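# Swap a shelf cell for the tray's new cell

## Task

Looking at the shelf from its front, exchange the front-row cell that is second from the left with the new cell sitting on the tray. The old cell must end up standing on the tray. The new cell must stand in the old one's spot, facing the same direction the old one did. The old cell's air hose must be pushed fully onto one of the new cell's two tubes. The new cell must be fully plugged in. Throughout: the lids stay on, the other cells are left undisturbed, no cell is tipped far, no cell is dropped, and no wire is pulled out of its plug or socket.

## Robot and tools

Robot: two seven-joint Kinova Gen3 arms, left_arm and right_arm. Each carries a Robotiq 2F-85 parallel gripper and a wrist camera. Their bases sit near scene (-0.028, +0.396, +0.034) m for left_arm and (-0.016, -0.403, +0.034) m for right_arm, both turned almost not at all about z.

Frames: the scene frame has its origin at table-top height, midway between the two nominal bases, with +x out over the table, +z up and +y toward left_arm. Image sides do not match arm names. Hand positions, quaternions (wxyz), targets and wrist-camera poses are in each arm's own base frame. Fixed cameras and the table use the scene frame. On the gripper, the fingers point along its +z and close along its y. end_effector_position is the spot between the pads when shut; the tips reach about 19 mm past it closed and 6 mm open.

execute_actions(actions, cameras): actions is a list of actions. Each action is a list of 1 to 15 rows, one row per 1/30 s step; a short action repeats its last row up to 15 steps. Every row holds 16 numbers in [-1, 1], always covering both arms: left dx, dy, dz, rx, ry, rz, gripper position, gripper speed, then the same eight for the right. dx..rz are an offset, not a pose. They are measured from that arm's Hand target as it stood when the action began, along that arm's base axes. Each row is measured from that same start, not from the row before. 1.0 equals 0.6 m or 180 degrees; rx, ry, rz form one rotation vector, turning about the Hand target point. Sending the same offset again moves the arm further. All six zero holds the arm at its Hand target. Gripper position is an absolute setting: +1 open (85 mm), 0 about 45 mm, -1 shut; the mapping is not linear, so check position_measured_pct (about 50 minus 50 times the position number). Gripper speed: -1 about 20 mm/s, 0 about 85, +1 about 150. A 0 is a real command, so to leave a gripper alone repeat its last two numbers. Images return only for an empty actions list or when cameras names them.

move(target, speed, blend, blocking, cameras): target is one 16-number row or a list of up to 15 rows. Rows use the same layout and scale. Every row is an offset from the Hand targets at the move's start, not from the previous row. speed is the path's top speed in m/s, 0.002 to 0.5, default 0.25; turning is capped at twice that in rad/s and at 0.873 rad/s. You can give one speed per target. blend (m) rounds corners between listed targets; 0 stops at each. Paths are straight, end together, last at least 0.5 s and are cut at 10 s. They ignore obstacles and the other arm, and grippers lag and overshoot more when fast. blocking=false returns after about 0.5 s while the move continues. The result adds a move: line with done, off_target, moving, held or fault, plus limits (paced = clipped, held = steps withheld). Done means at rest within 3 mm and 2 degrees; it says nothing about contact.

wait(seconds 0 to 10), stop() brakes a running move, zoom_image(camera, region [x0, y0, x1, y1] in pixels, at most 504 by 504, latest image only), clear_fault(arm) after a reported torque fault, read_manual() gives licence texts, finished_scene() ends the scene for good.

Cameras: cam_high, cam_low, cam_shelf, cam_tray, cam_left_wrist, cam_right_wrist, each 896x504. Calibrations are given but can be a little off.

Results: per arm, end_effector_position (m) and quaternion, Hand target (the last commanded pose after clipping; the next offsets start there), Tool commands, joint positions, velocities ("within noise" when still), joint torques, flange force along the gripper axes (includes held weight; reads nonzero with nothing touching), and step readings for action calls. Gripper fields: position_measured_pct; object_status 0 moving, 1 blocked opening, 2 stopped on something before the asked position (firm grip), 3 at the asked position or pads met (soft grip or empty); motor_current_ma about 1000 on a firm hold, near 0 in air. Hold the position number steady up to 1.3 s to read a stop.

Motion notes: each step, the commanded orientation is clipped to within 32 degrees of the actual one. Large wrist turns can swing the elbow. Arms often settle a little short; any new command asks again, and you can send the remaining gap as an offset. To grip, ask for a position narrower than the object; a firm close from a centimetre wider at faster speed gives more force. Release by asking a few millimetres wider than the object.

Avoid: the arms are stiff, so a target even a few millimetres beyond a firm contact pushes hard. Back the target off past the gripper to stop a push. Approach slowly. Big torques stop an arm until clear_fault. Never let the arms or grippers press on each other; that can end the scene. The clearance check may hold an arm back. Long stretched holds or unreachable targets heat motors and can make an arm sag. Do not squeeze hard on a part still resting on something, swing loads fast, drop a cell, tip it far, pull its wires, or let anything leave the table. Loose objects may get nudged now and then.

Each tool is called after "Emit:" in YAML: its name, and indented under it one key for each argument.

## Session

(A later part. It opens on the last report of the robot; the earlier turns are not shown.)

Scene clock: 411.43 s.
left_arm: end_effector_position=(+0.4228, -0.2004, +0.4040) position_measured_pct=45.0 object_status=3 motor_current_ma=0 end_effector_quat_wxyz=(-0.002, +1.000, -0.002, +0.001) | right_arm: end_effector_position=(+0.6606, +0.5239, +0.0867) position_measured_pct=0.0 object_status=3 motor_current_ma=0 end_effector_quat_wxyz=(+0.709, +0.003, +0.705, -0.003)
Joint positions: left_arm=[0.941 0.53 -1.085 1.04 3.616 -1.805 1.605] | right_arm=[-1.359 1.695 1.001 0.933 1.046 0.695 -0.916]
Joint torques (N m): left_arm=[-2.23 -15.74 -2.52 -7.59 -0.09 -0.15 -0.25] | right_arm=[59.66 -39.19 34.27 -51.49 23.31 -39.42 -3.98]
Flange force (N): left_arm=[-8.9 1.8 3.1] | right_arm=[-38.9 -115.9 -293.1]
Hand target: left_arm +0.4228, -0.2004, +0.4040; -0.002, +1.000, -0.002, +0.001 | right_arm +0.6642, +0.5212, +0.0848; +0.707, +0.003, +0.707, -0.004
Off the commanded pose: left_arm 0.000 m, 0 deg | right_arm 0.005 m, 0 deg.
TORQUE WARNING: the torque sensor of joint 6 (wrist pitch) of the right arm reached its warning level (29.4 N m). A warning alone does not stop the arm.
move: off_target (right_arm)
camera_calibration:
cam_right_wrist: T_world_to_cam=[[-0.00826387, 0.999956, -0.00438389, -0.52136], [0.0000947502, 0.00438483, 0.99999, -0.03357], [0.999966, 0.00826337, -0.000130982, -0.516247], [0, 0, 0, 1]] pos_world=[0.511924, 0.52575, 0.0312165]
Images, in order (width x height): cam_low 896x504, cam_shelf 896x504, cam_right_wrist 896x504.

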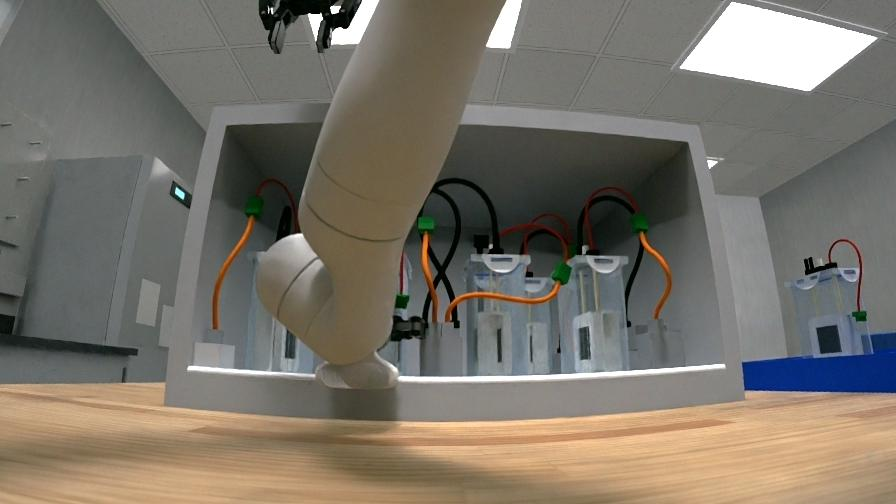

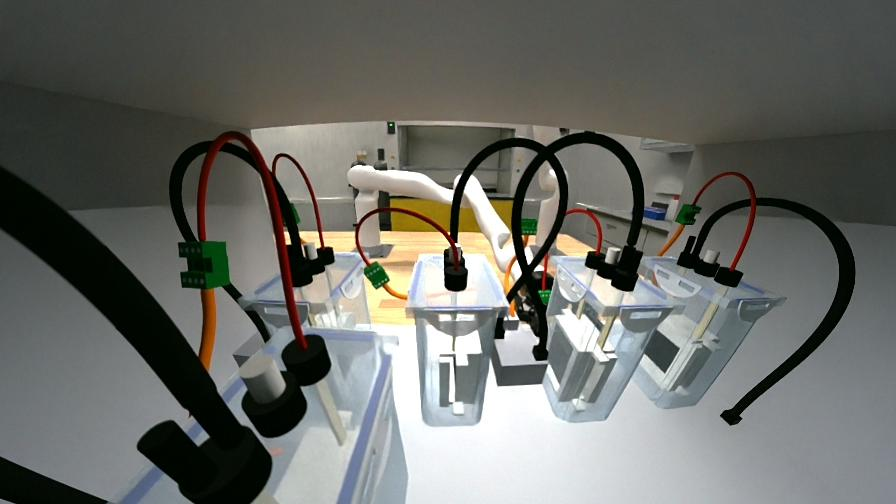

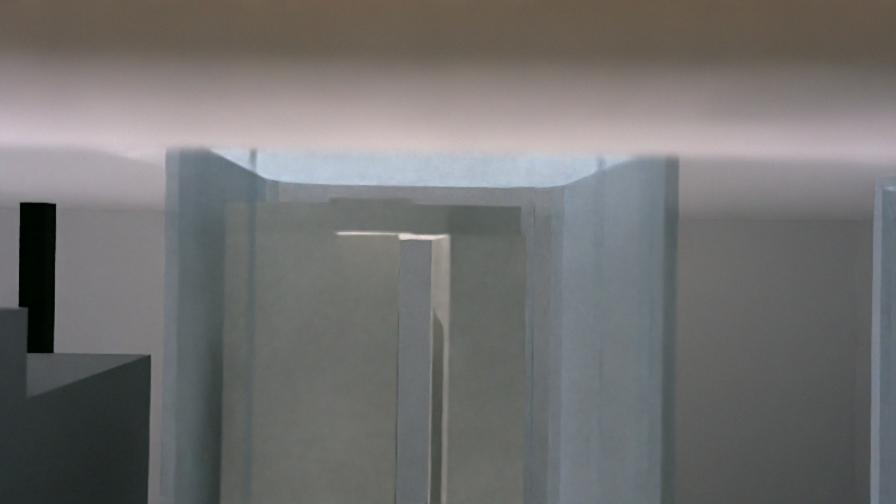

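Emit:
move:
  target:
    - [0,0,0,0,0,0,0.1,0,-0.04,0.004,0,0,0,0,1,0]
  speed: 0.1
  cameras: ["cam_shelf","cam_low","cam_high"]

Emit:
zoom_image:
  camera: "cam_shelf"
  region: [460, 230, 600, 370]

Emit:
zoom_image:
  camera: "cam_low"
  region: [320, 200, 520, 400]

Emit:
zoom_image:
  camera: "cam_high"
  region: [360, 200, 500, 340]

Scene clock: 414.40 s.
left_arm: end_effector_position=(+0.4228, -0.2004, +0.4040) position_measured_pct=45.0 object_status=3 motor_current_ma=0 end_effector_quat_wxyz=(-0.002, +1.000, -0.002, +0.001) | right_arm: end_effector_position=(+0.6403, +0.5235, +0.0848) position_measured_pct=0.0 object_status=3 motor_current_ma=0 end_effector_quat_wxyz=(+0.707, +0.003, +0.707, -0.004)
Joint positions: left_arm=[0.941 0.53 -1.085 1.04 3.616 -1.805 1.605] | right_arm=[-1.41 1.686 0.995 0.997 1.046 0.691 -0.942]
Joint torques (N m): left_arm=[-2.17 -15.74 -2.53 -7.43 -0.07 -0.17 -0.29] | right_arm=[-0.75 -23.69 7.56 -0.99 1.41 2.19 0.21]
Flange force (N): left_arm=[-8.2 2.1 2.5] | right_arm=[-0.2 1.6 3.4]
Hand target: left_arm +0.4228, -0.2004, +0.4040; -0.002, +1.000, -0.002, +0.001 | right_arm +0.6402, +0.5236, +0.0848; +0.707, +0.003, +0.707, -0.004
Off the commanded pose: left_arm 0.000 m, 0 deg | right_arm 0.000 m, 0 deg.
TORQUE WARNING: the torque sensor of joint 6 (wrist pitch) of the right arm reached its warning level (29.4 N m). A warning alone does not stop the arm.
move: done
Images, in order (width x height): cam_high 896x504, cam_low 896x504, cam_shelf 896x504.

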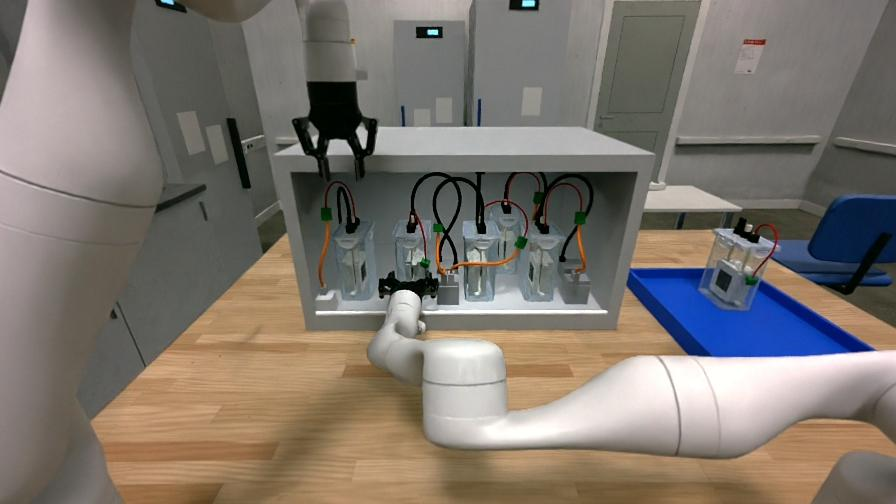

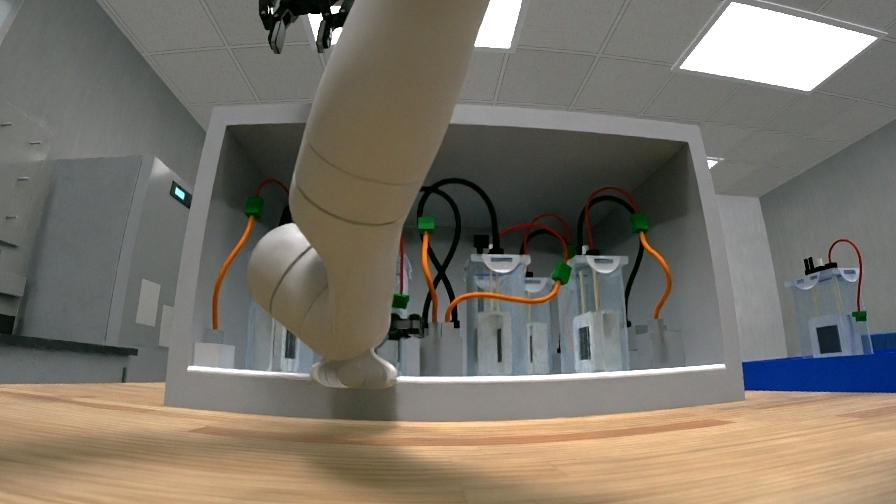

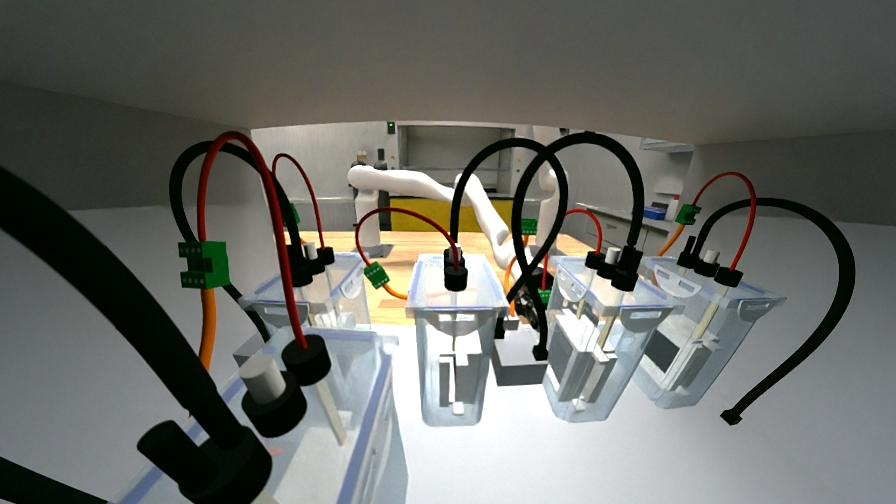

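Scaled by 3.600 from the camera's 896x504 image, which has a finer 1280x720 frame.

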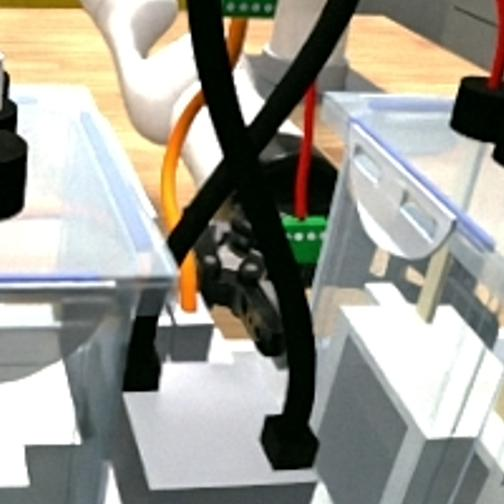

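Scaled by 2.520 from the camera's 896x504 image, which has a finer 1280x720 frame.

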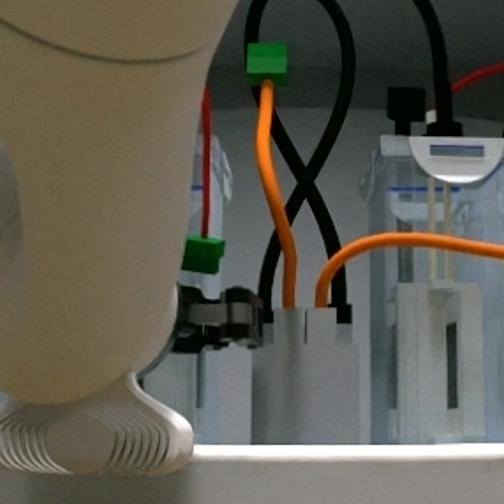

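Scaled by 3.600 from the camera's 896x504 image, which has a finer 1280x720 frame.

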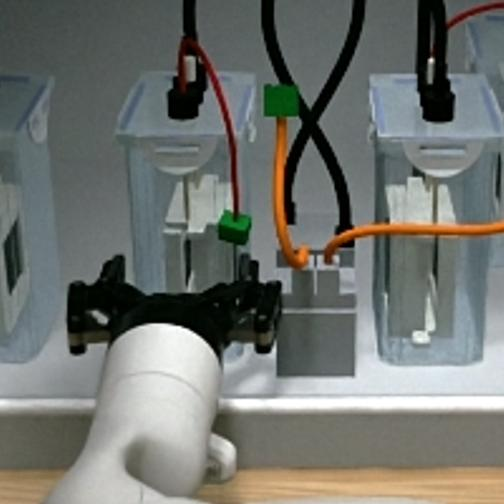

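Emit:
move:
  target:
    - [0,0,0,0,0,0,0.1,0,-0.02,-0.003,0.025,0,0,0,1,0]
  speed: 0.05
  cameras: ["cam_low","cam_shelf","cam_right_wrist"]

Emit:
zoom_image:
  camera: "cam_low"
  region: [320, 200, 520, 400]

Emit:
zoom_image:
  camera: "cam_shelf"
  region: [460, 230, 600, 370]

Scene clock: 430.90 s.
left_arm: end_effector_position=(+0.4228, -0.2004, +0.4040) position_measured_pct=45.0 object_status=3 motor_current_ma=0 end_effector_quat_wxyz=(-0.002, +1.000, -0.002, +0.001) | right_arm: end_effector_position=(+0.6282, +0.5218, +0.0998) position_measured_pct=0.0 object_status=3 motor_current_ma=0 end_effector_quat_wxyz=(+0.707, +0.003, +0.707, -0.003)
Joint positions: left_arm=[0.941 0.53 -1.085 1.04 3.616 -1.805 1.605] | right_arm=[-1.449 1.656 1.005 1.066 1.056 0.669 -0.959]
Joint torques (N m): left_arm=[-2.22 -15.83 -2.45 -7.5 -0.11 -0.17 -0.29] | right_arm=[-0.72 -23.26 7.79 -0.85 1.33 2.24 0.24]
Flange force (N): left_arm=[-8.4 2.1 2.8] | right_arm=[-0.4 1.2 3.3]
Hand target: left_arm +0.4228, -0.2004, +0.4040; -0.002, +1.000, -0.002, +0.001 | right_arm +0.6282, +0.5218, +0.0998; +0.707, +0.003, +0.707, -0.004
Off the commanded pose: left_arm 0.000 m, 0 deg | right_arm 0.000 m, 0 deg.
move: done
camera_calibration:
cam_right_wrist: T_world_to_cam=[[-0.00699106, 0.999967, -0.00403617, -0.520303], [0.00670257, 0.00408303, 0.999969, -0.0506836], [0.999953, 0.0069638, -0.0067309, -0.482551], [0, 0, 0, 1]] pos_world=[0.479231, 0.523853, 0.045334]
Images, in order (width x height): cam_low 896x504, cam_shelf 896x504, cam_right_wrist 896x504.

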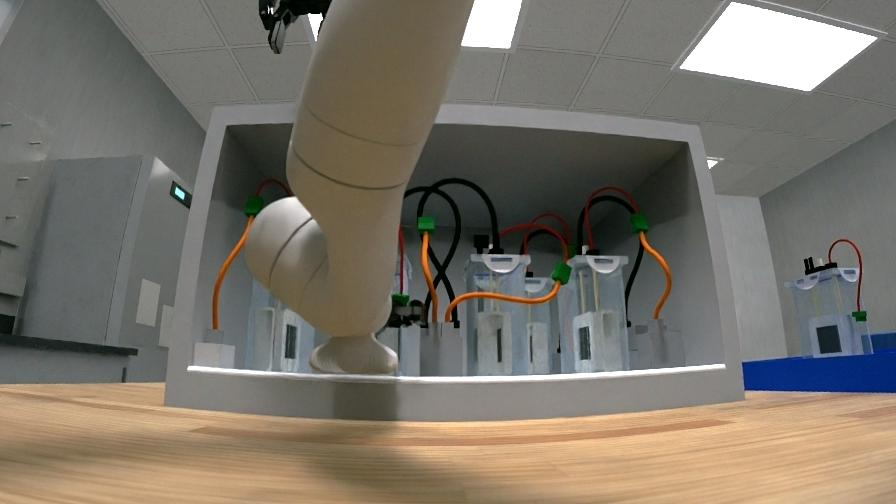

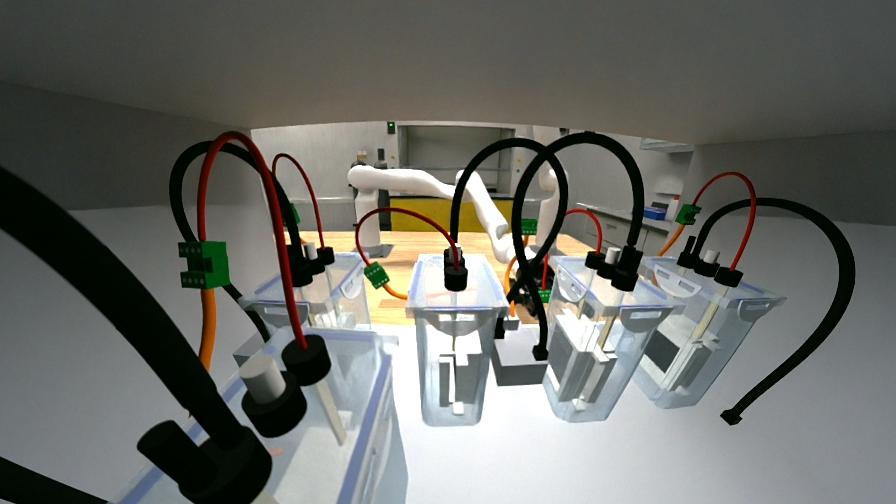

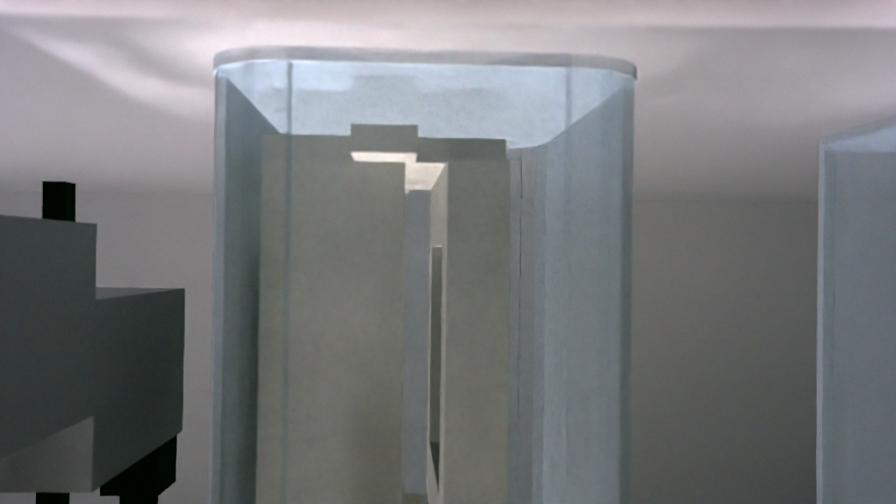

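Scaled by 2.520 from the camera's 896x504 image, which has a finer 1280x720 frame.

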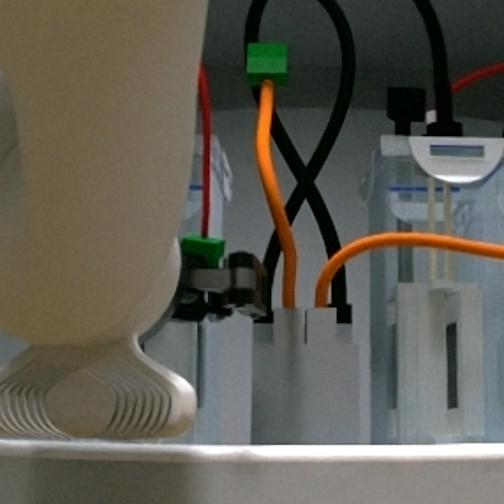

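Scaled by 3.600 from the camera's 896x504 image, which has a finer 1280x720 frame.

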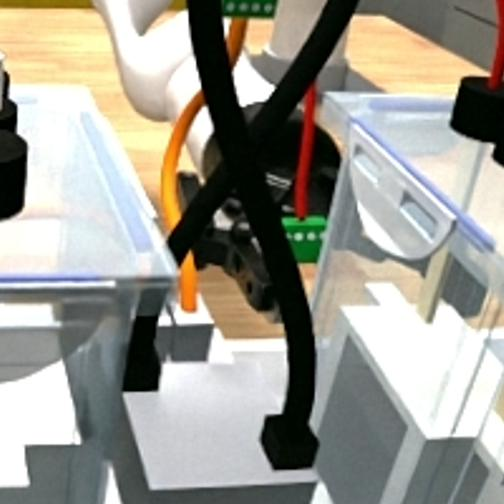

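Emit:
move:
  target:
    - [0,0,0,0,0,0,0.1,0,0.025,0,0,0,0,0,1,0]
  speed: 0.03

Scene clock: 432.97 s.
left_arm: end_effector_position=(+0.4228, -0.2004, +0.4040) position_measured_pct=45.0 object_status=3 motor_current_ma=0 end_effector_quat_wxyz=(-0.002, +1.000, -0.002, +0.001) | right_arm: end_effector_position=(+0.6433, +0.5218, +0.0999) position_measured_pct=0.0 object_status=3 motor_current_ma=0 end_effector_quat_wxyz=(+0.707, +0.003, +0.707, -0.004)
Joint positions: left_arm=[0.941 0.53 -1.085 1.04 3.616 -1.805 1.605] | right_arm=[-1.413 1.66 1.005 1.023 1.057 0.67 -0.941]
Joint torques (N m): left_arm=[-2.23 -15.76 -2.52 -7.55 -0.13 -0.15 -0.29] | right_arm=[-0.71 -23.64 7.66 -1.06 1.36 2.22 0.25]
Flange force (N): left_arm=[-8.6 2.0 2.9] | right_arm=[-0.4 1.1 3.3]
Hand target: left_arm +0.4228, -0.2004, +0.4040; -0.002, +1.000, -0.002, +0.001 | right_arm +0.6432, +0.5218, +0.0998; +0.707, +0.003, +0.707, -0.004
Off the commanded pose: left_arm 0.000 m, 0 deg | right_arm 0.000 m, 0 deg.
move: done

Emit:
move:
  target:
    - [0,0,0,0,0,0,0.1,0,0.02,0,0,0,0,0,1,0]
  speed: 0.03

Emit:
move:
  target:
    - [0,0,0,0,0,0,0.1,0,0.01,0,0,0,0,0,1,0]
  speed: 0.03
  cameras: ["cam_low","cam_shelf","cam_right_wrist"]

Emit:
zoom_image:
  camera: "cam_shelf"
  region: [460, 230, 600, 370]

Scene clock: 435.50 s.
left_arm: end_effector_position=(+0.4228, -0.2004, +0.4040) position_measured_pct=45.0 object_status=3 motor_current_ma=0 end_effector_quat_wxyz=(-0.002, +1.000, -0.002, +0.001) | right_arm: end_effector_position=(+0.6552, +0.5218, +0.0998) position_measured_pct=0.0 object_status=3 motor_current_ma=0 end_effector_quat_wxyz=(+0.707, +0.003, +0.707, -0.004)
Joint positions: left_arm=[0.941 0.53 -1.085 1.04 3.616 -1.805 1.605] | right_arm=[-1.383 1.664 1.004 0.986 1.057 0.671 -0.924]
Joint torques (N m): left_arm=[-2.15 -15.74 -2.47 -7.53 -0.11 -0.17 -0.26] | right_arm=[-0.73 -24.02 7.48 -1.26 1.39 2.19 0.26]
Flange force (N): left_arm=[-8.4 1.9 2.8] | right_arm=[-0.3 0.9 3.3]
Hand target: left_arm +0.4228, -0.2004, +0.4040; -0.002, +1.000, -0.002, +0.001 | right_arm +0.6552, +0.5218, +0.0998; +0.707, +0.003, +0.707, -0.004
Off the commanded pose: left_arm 0.000 m, 0 deg | right_arm 0.000 m, 0 deg.
move: done

Scene clock: 436.20 s.
left_arm: end_effector_position=(+0.4228, -0.2004, +0.4040) position_measured_pct=45.0 object_status=3 motor_current_ma=0 end_effector_quat_wxyz=(-0.002, +1.000, -0.002, +0.001) | right_arm: end_effector_position=(+0.6612, +0.5218, +0.0998) position_measured_pct=0.0 object_status=3 motor_current_ma=0 end_effector_quat_wxyz=(+0.707, +0.003, +0.707, -0.004)
Joint positions: left_arm=[0.941 0.53 -1.085 1.04 3.616 -1.805 1.605] | right_arm=[-1.367 1.666 1.003 0.967 1.056 0.672 -0.915]
Joint torques (N m): left_arm=[-2.25 -15.69 -2.55 -7.55 -0.12 -0.11 -0.3] | right_arm=[-0.77 -24.16 7.42 -1.35 1.42 2.18 0.24]
Flange force (N): left_arm=[-8.8 2.0 2.8] | right_arm=[-0.3 1.1 3.4]
Hand target: left_arm +0.4228, -0.2004, +0.4040; -0.002, +1.000, -0.002, +0.001 | right_arm +0.6612, +0.5218, +0.0998; +0.707, +0.003, +0.707, -0.004
Off the commanded pose: left_arm 0.000 m, 0 deg | right_arm 0.000 m, 0 deg.
move: done
camera_calibration:
cam_right_wrist: T_world_to_cam=[[-0.0069916, 0.999967, -0.00413539, -0.520067], [0.00670181, 0.00418226, 0.999969, -0.0509564], [0.999953, 0.00696366, -0.00673083, -0.51555], [0, 0, 0, 1]] pos_world=[0.512231, 0.523853, 0.0453341]
Images, in order (width x height): cam_low 896x504, cam_shelf 896x504, cam_right_wrist 896x504.

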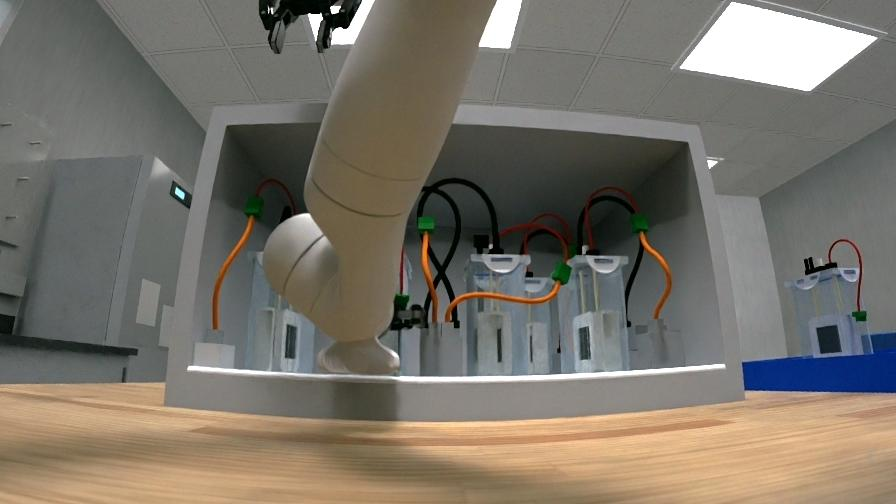

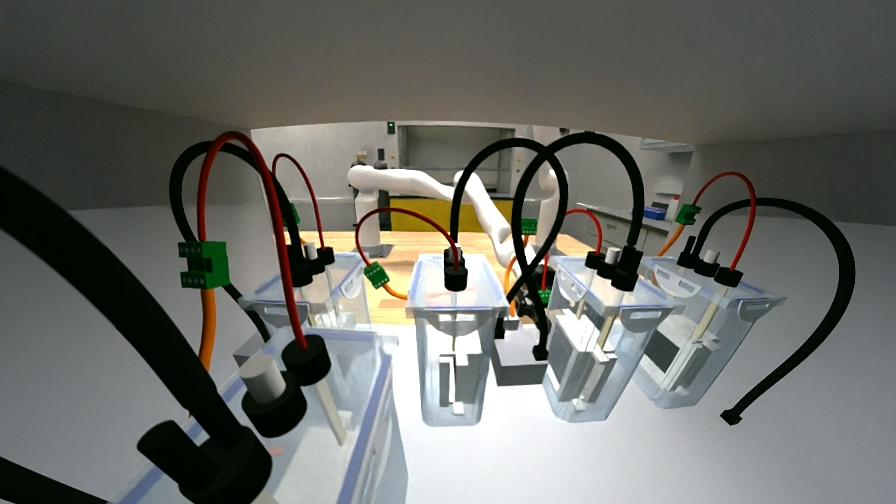

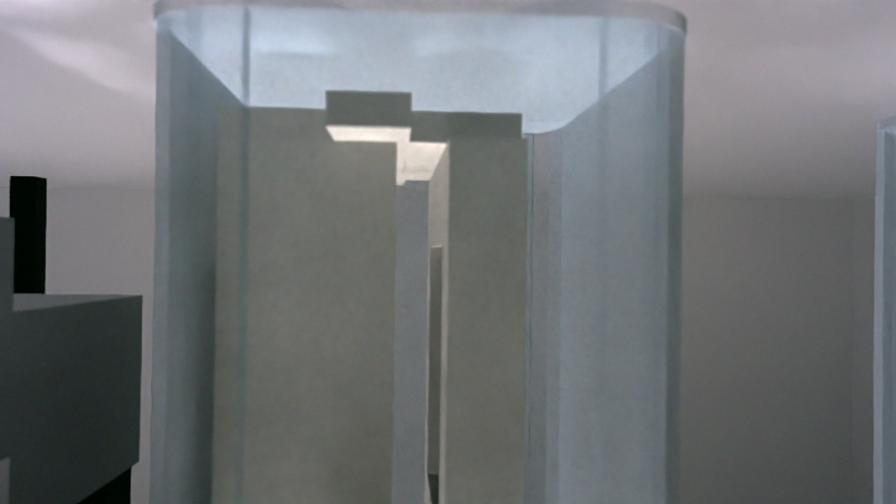

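Scaled by 3.600 from the camera's 896x504 image, which has a finer 1280x720 frame.

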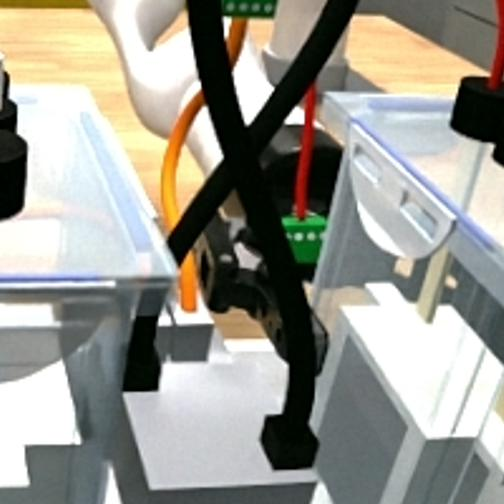

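Emit:
move:
  target:
    - [0,0,0,0,0,0,0.1,0,0.013,0,0,0,0,0,1,0]
  speed: 0.02
  cameras: ["cam_low","cam_shelf"]

Emit:
zoom_image:
  camera: "cam_shelf"
  region: [460, 230, 600, 370]

Emit:
zoom_image:
  camera: "cam_low"
  region: [320, 200, 520, 400]

Scene clock: 438.87 s.
left_arm: end_effector_position=(+0.4228, -0.2004, +0.4040) position_measured_pct=45.0 object_status=3 motor_current_ma=0 end_effector_quat_wxyz=(-0.002, +1.000, -0.002, +0.001) | right_arm: end_effector_position=(+0.6690, +0.5218, +0.0998) position_measured_pct=0.0 object_status=3 motor_current_ma=0 end_effector_quat_wxyz=(+0.707, +0.003, +0.707, -0.004)
Joint positions: left_arm=[0.941 0.53 -1.085 1.04 3.616 -1.805 1.605] | right_arm=[-1.347 1.669 1.002 0.941 1.055 0.674 -0.902]
Joint torques (N m): left_arm=[-2.16 -15.7 -2.47 -7.51 -0.06 -0.13 -0.34] | right_arm=[-0.75 -24.35 7.3 -1.44 1.45 2.13 0.22]
Flange force (N): left_arm=[-8.6 2.0 2.6] | right_arm=[-0.2 1.4 3.5]
Hand target: left_arm +0.4228, -0.2004, +0.4040; -0.002, +1.000, -0.002, +0.001 | right_arm +0.6690, +0.5218, +0.0998; +0.707, +0.003, +0.707, -0.004
Off the commanded pose: left_arm 0.000 m, 0 deg | right_arm 0.000 m, 0 deg.
move: done
Images, in order (width x height): cam_low 896x504, cam_shelf 896x504.

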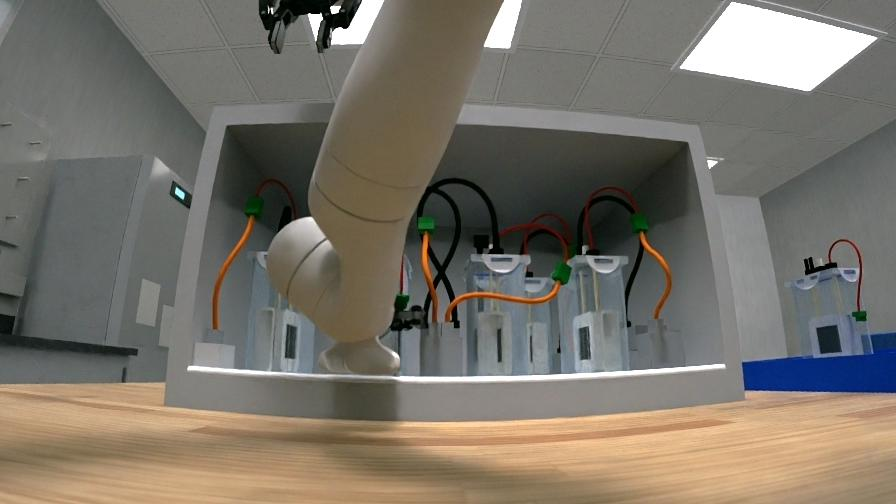

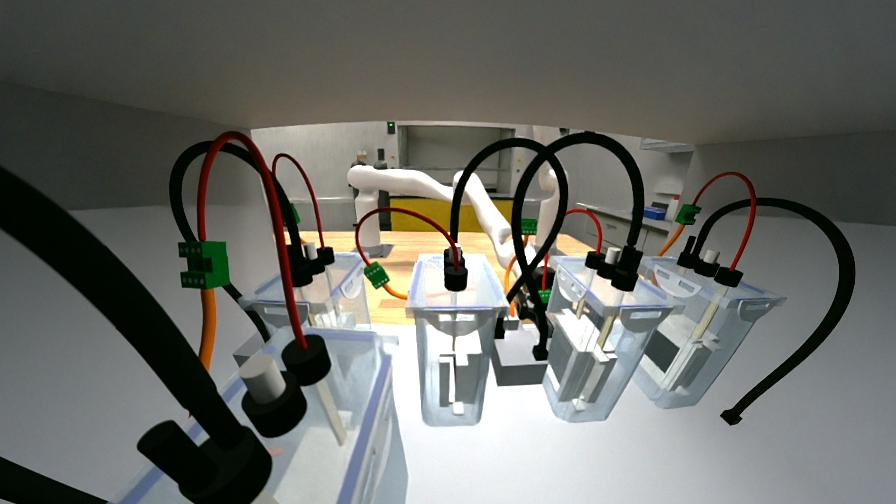

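Scaled by 3.600 from the camera's 896x504 image, which has a finer 1280x720 frame.

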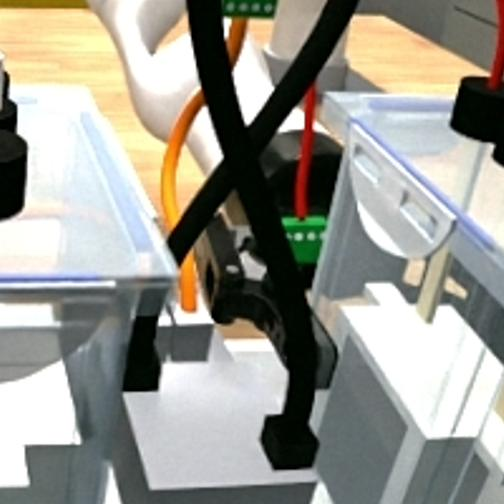

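Scaled by 2.520 from the camera's 896x504 image, which has a finer 1280x720 frame.

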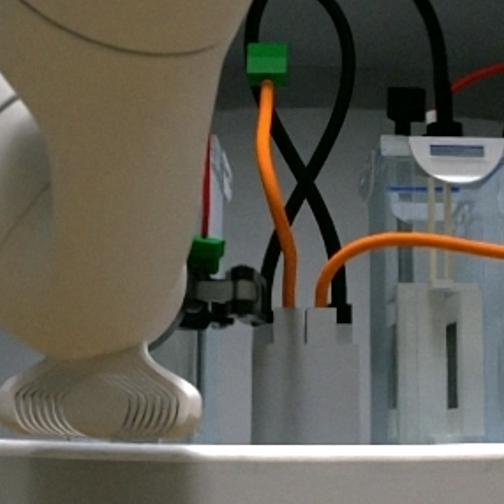

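Emit:
move:
  target: [0,0,0,0,0,0,0.1,0,0,0,0,0,0,0,0.55,-1]

Emit:
wait:
  seconds: 1.0

Scene clock: 441.33 s.
left_arm: end_effector_position=(+0.4228, -0.2004, +0.4040) position_measured_pct=45.0 object_status=3 motor_current_ma=0 end_effector_quat_wxyz=(-0.002, +1.000, -0.002, +0.001) | right_arm: end_effector_position=(+0.6690, +0.5218, +0.0998) position_measured_pct=10.0 object_status=0 motor_current_ma=1000 end_effector_quat_wxyz=(+0.707, +0.003, +0.707, -0.004)
Joint positions: left_arm=[0.941 0.53 -1.085 1.04 3.616 -1.805 1.605] | right_arm=[-1.347 1.669 1.002 0.941 1.055 0.674 -0.902]
Joint torques (N m): left_arm=[-2.21 -15.69 -2.56 -7.58 -0.07 -0.14 -0.28] | right_arm=[0.64 -24.09 7.33 -1.52 1.48 1.72 0.23]
Flange force (N): left_arm=[-8.9 1.8 3.0] | right_arm=[-1.1 0.4 -0.3]
Hand target: left_arm +0.4228, -0.2004, +0.4040; -0.002, +1.000, -0.002, +0.001 | right_arm +0.6690, +0.5218, +0.0998; +0.707, +0.003, +0.707, -0.004
Off the commanded pose: left_arm 0.000 m, 0 deg | right_arm 0.000 m, 0 deg.
move: done

Scene clock: 442.33 s.
left_arm: end_effector_position=(+0.4228, -0.2004, +0.4040) position_measured_pct=45.0 object_status=3 motor_current_ma=0 end_effector_quat_wxyz=(-0.002, +1.000, -0.002, +0.001) | right_arm: end_effector_position=(+0.6690, +0.5218, +0.0998) position_measured_pct=10.0 object_status=2 motor_current_ma=1000 end_effector_quat_wxyz=(+0.707, +0.003, +0.707, -0.004)
Joint positions: left_arm=[0.941 0.53 -1.085 1.04 3.616 -1.805 1.605] | right_arm=[-1.347 1.669 1.002 0.941 1.055 0.674 -0.902]
Joint torques (N m): left_arm=[-2.2 -15.77 -2.55 -7.62 -0.07 -0.14 -0.23] | right_arm=[0.66 -24.13 7.28 -1.54 1.5 1.71 0.22]
Flange force (N): left_arm=[-8.8 1.7 3.1] | right_arm=[-1.1 0.3 -0.4]
Hand target: left_arm +0.4228, -0.2004, +0.4040; -0.002, +1.000, -0.002, +0.001 | right_arm +0.6690, +0.5218, +0.0998; +0.707, +0.003, +0.707, -0.004
Tool commands: left_gripper/position=+0.1 left_gripper/speed=+0.0 right_gripper/position=+0.55 right_gripper/speed=-1.0
Off the commanded pose: left_arm 0.000 m, 0 deg | right_arm 0.000 m, 0 deg.
wait: 1.00 s; at rest by 0.17 s

Emit:
move:
  target:
    - [0.1695,0.0845,-0.13,0,-0.333,0,-0.5,0,0,0,0,0,0,0,0.55,-1]
  speed: 0.2
  cameras: ["cam_high","cam_low"]

Scene clock: 458.27 s.
left_arm: end_effector_position=(+0.5245, -0.1497, +0.3260) position_measured_pct=74.9 object_status=3 motor_current_ma=0 end_effector_quat_wxyz=(-0.003, +0.866, -0.001, +0.500) | right_arm: end_effector_position=(+0.6690, +0.5218, +0.0998) position_measured_pct=10.0 object_status=2 motor_current_ma=1000 end_effector_quat_wxyz=(+0.707, +0.003, +0.707, -0.004)
Joint positions: left_arm=[1.42 0.354 -1.198 2.146 3.432 0.142 1.685] | right_arm=[-1.347 1.669 1.002 0.941 1.055 0.674 -0.902]
Joint torques (N m): left_arm=[-2.18 -8.28 -2.42 -8.59 0.04 2.42 -0.24] | right_arm=[0.67 -24.13 7.32 -1.57 1.48 1.72 0.21]
Flange force (N): left_arm=[3.4 7.3 -23.2] | right_arm=[-1.1 0.2 -0.6]
Hand target: left_arm +0.5245, -0.1497, +0.3260; -0.003, +0.866, -0.001, +0.500 | right_arm +0.6690, +0.5218, +0.0998; +0.707, +0.003, +0.707, -0.004
Off the commanded pose: left_arm 0.000 m, 0 deg | right_arm 0.000 m, 0 deg.
move: done
Images, in order (width x height): cam_high 896x504, cam_low 896x504.

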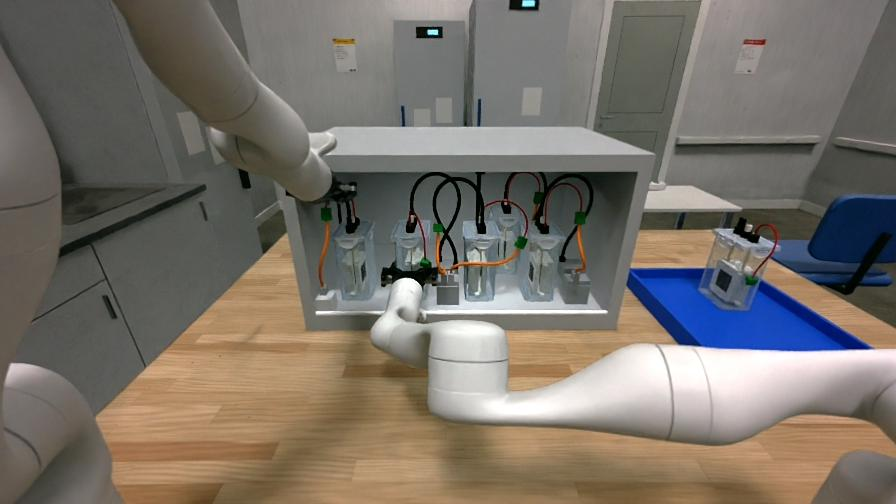

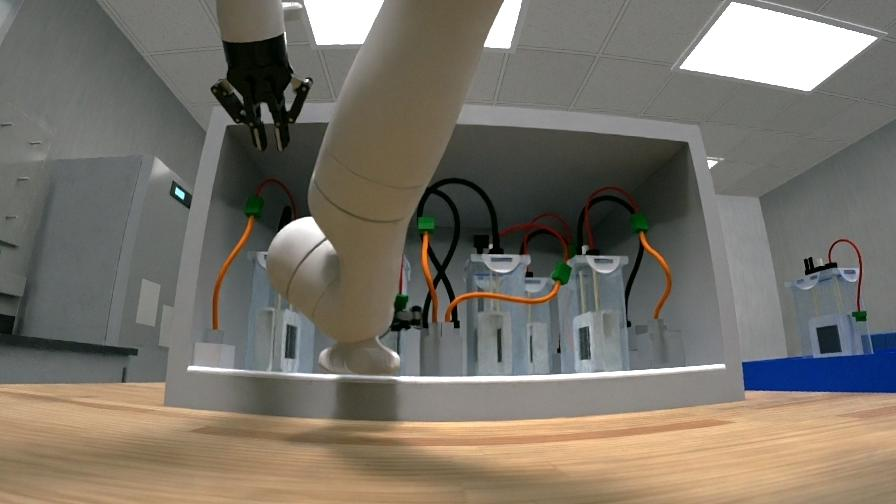

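Emit:
move:
  target:
    - [0.05,0.0,-0.08,-0.0603,-0.1592,-0.2251,-0.5,0,0,0,0,0,0,0,0.55,-1]
    - [0.1168,-0.0615,-0.125,-0.0603,-0.1592,-0.2251,-0.5,0,0,0,0,0,0,0,0.55,-1]
  speed: 0.15
  blend: 0.02
  cameras: ["cam_high","cam_low","cam_shelf","cam_left_wrist"]

Scene clock: 466.93 s.
left_arm: end_effector_position=(+0.5946, -0.1866, +0.2510) position_measured_pct=74.9 object_status=3 motor_current_ma=0 end_effector_quat_wxyz=(+0.248, +0.661, -0.250, +0.662) | right_arm: end_effector_position=(+0.6690, +0.5218, +0.0998) position_measured_pct=10.0 object_status=2 motor_current_ma=1000 end_effector_quat_wxyz=(+0.707, +0.003, +0.707, -0.004)
Joint positions: left_arm=[0.274 0.923 -0.547 2.137 2.417 1.755 1.985] | right_arm=[-1.347 1.669 1.002 0.941 1.055 0.674 -0.902]
Joint torques (N m): left_arm=[-2.18 -18.68 -1.01 -3.04 1.06 2.5 -0.36] | right_arm=[0.71 -24.13 7.3 -1.53 1.49 1.71 0.25]
Flange force (N): left_arm=[2.2 2.7 2.3] | right_arm=[-1.1 0.2 -0.5]
Hand target: left_arm +0.5946, -0.1866, +0.2510; +0.248, +0.661, -0.250, +0.662 | right_arm +0.6690, +0.5218, +0.0998; +0.707, +0.003, +0.707, -0.004
Off the commanded pose: left_arm 0.000 m, 0 deg | right_arm 0.000 m, 0 deg.
move: done
camera_calibration:
cam_left_wrist: T_world_to_cam=[[-0.671738, -0.740153, 0.0306748, 0.247046], [-0.028546, -0.0155146, -0.999472, 0.321945], [0.740239, -0.672259, -0.0107067, -0.418966], [0, 0, 0, 1]] pos_world=[0.485276, -0.0938068, 0.309712]
Images, in order (width x height): cam_high 896x504, cam_low 896x504, cam_shelf 896x504, cam_left_wrist 896x504.

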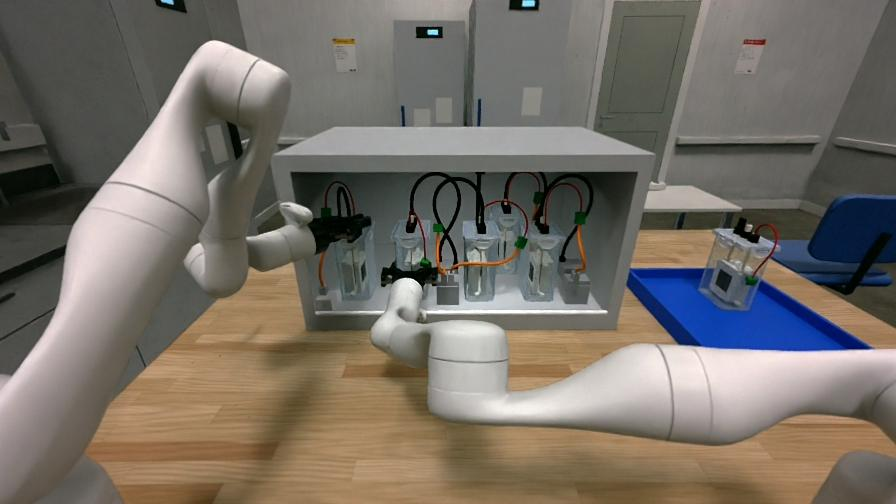

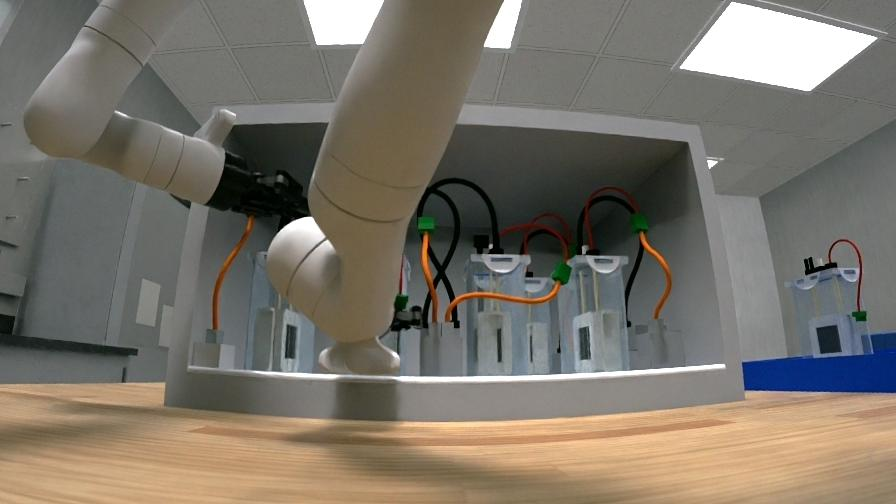

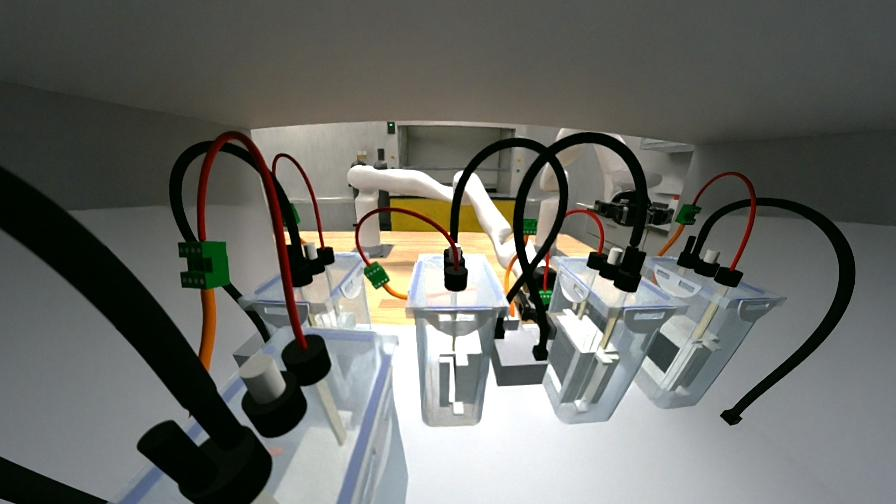

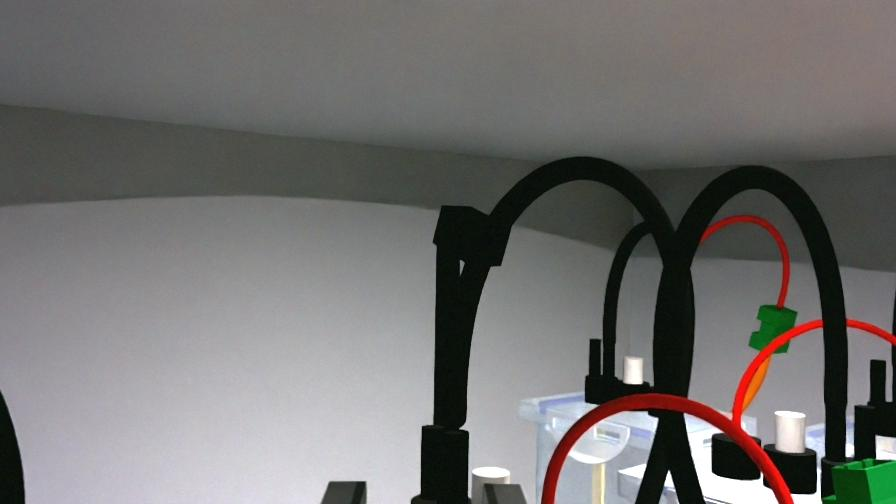

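Emit:
zoom_image:
  camera: "cam_left_wrist"
  region: [380, 150, 700, 504]

Emit:
zoom_image:
  camera: "cam_shelf"
  region: [500, 110, 720, 330]

Scaled by 1.424 from the camera's 896x504 image, which has a finer 1280x720 frame.

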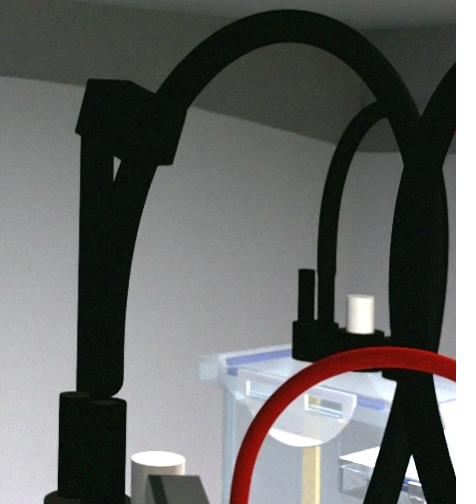

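Scaled by 2.291 from the camera's 896x504 image, which has a finer 1280x720 frame.

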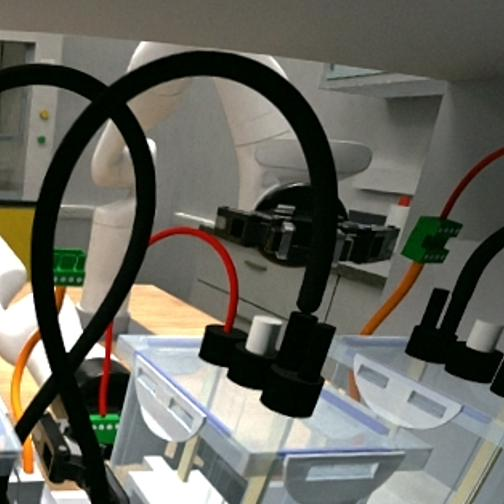

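Emit:
zoom_image:
  camera: "cam_shelf"
  region: [590, 230, 650, 300]

Emit:
zoom_image:
  camera: "cam_shelf"
  region: [430, 230, 490, 300]

Emit:
zoom_image:
  camera: "cam_shelf"
  region: [670, 190, 750, 290]

Emit:
zoom_image:
  camera: "cam_left_wrist"
  region: [390, 370, 550, 504]

Scaled by 7.200 from the camera's 896x504 image, which has a finer 1280x720 frame.

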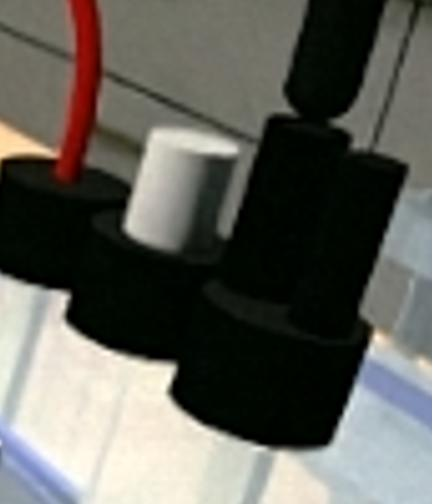

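Scaled by 7.200 from the camera's 896x504 image, which has a finer 1280x720 frame.

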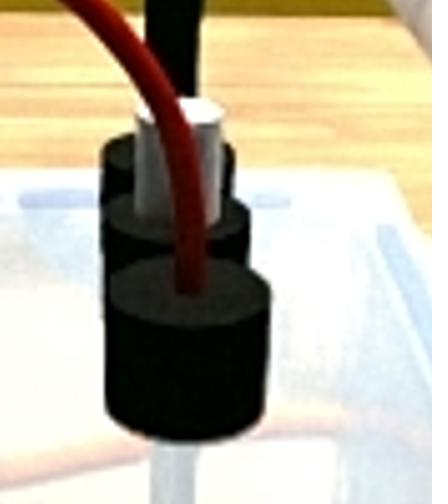

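Scaled by 5.040 from the camera's 896x504 image, which has a finer 1280x720 frame.

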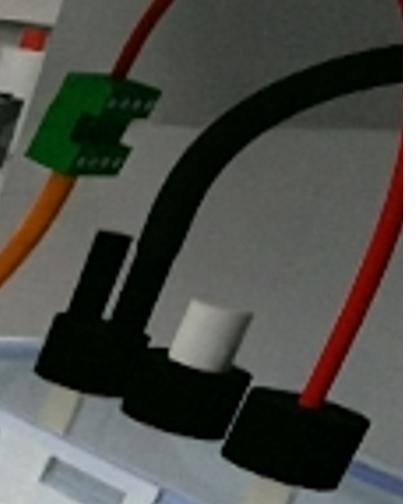

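Scaled by 3.150 from the camera's 896x504 image, which has a finer 1280x720 frame.

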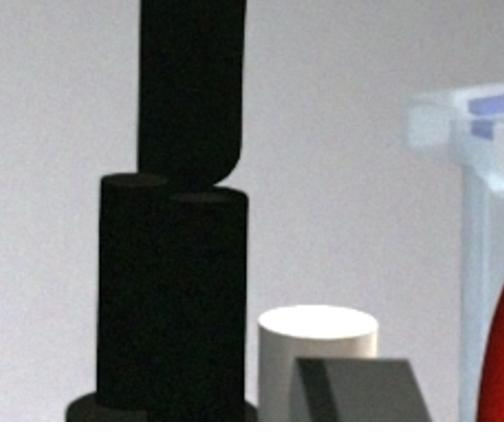

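Emit:
zoom_image:
  camera: "cam_high"
  region: [380, 160, 500, 250]

Emit:
zoom_image:
  camera: "cam_low"
  region: [340, 170, 520, 280]

Scaled by 4.200 from the camera's 896x504 image, which has a finer 1280x720 frame.

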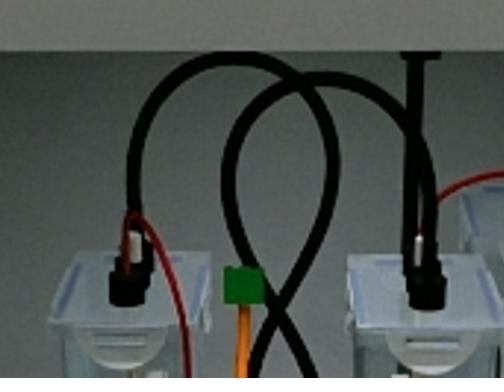

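Scaled by 2.800 from the camera's 896x504 image, which has a finer 1280x720 frame.

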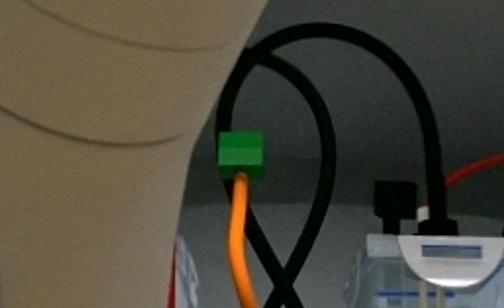

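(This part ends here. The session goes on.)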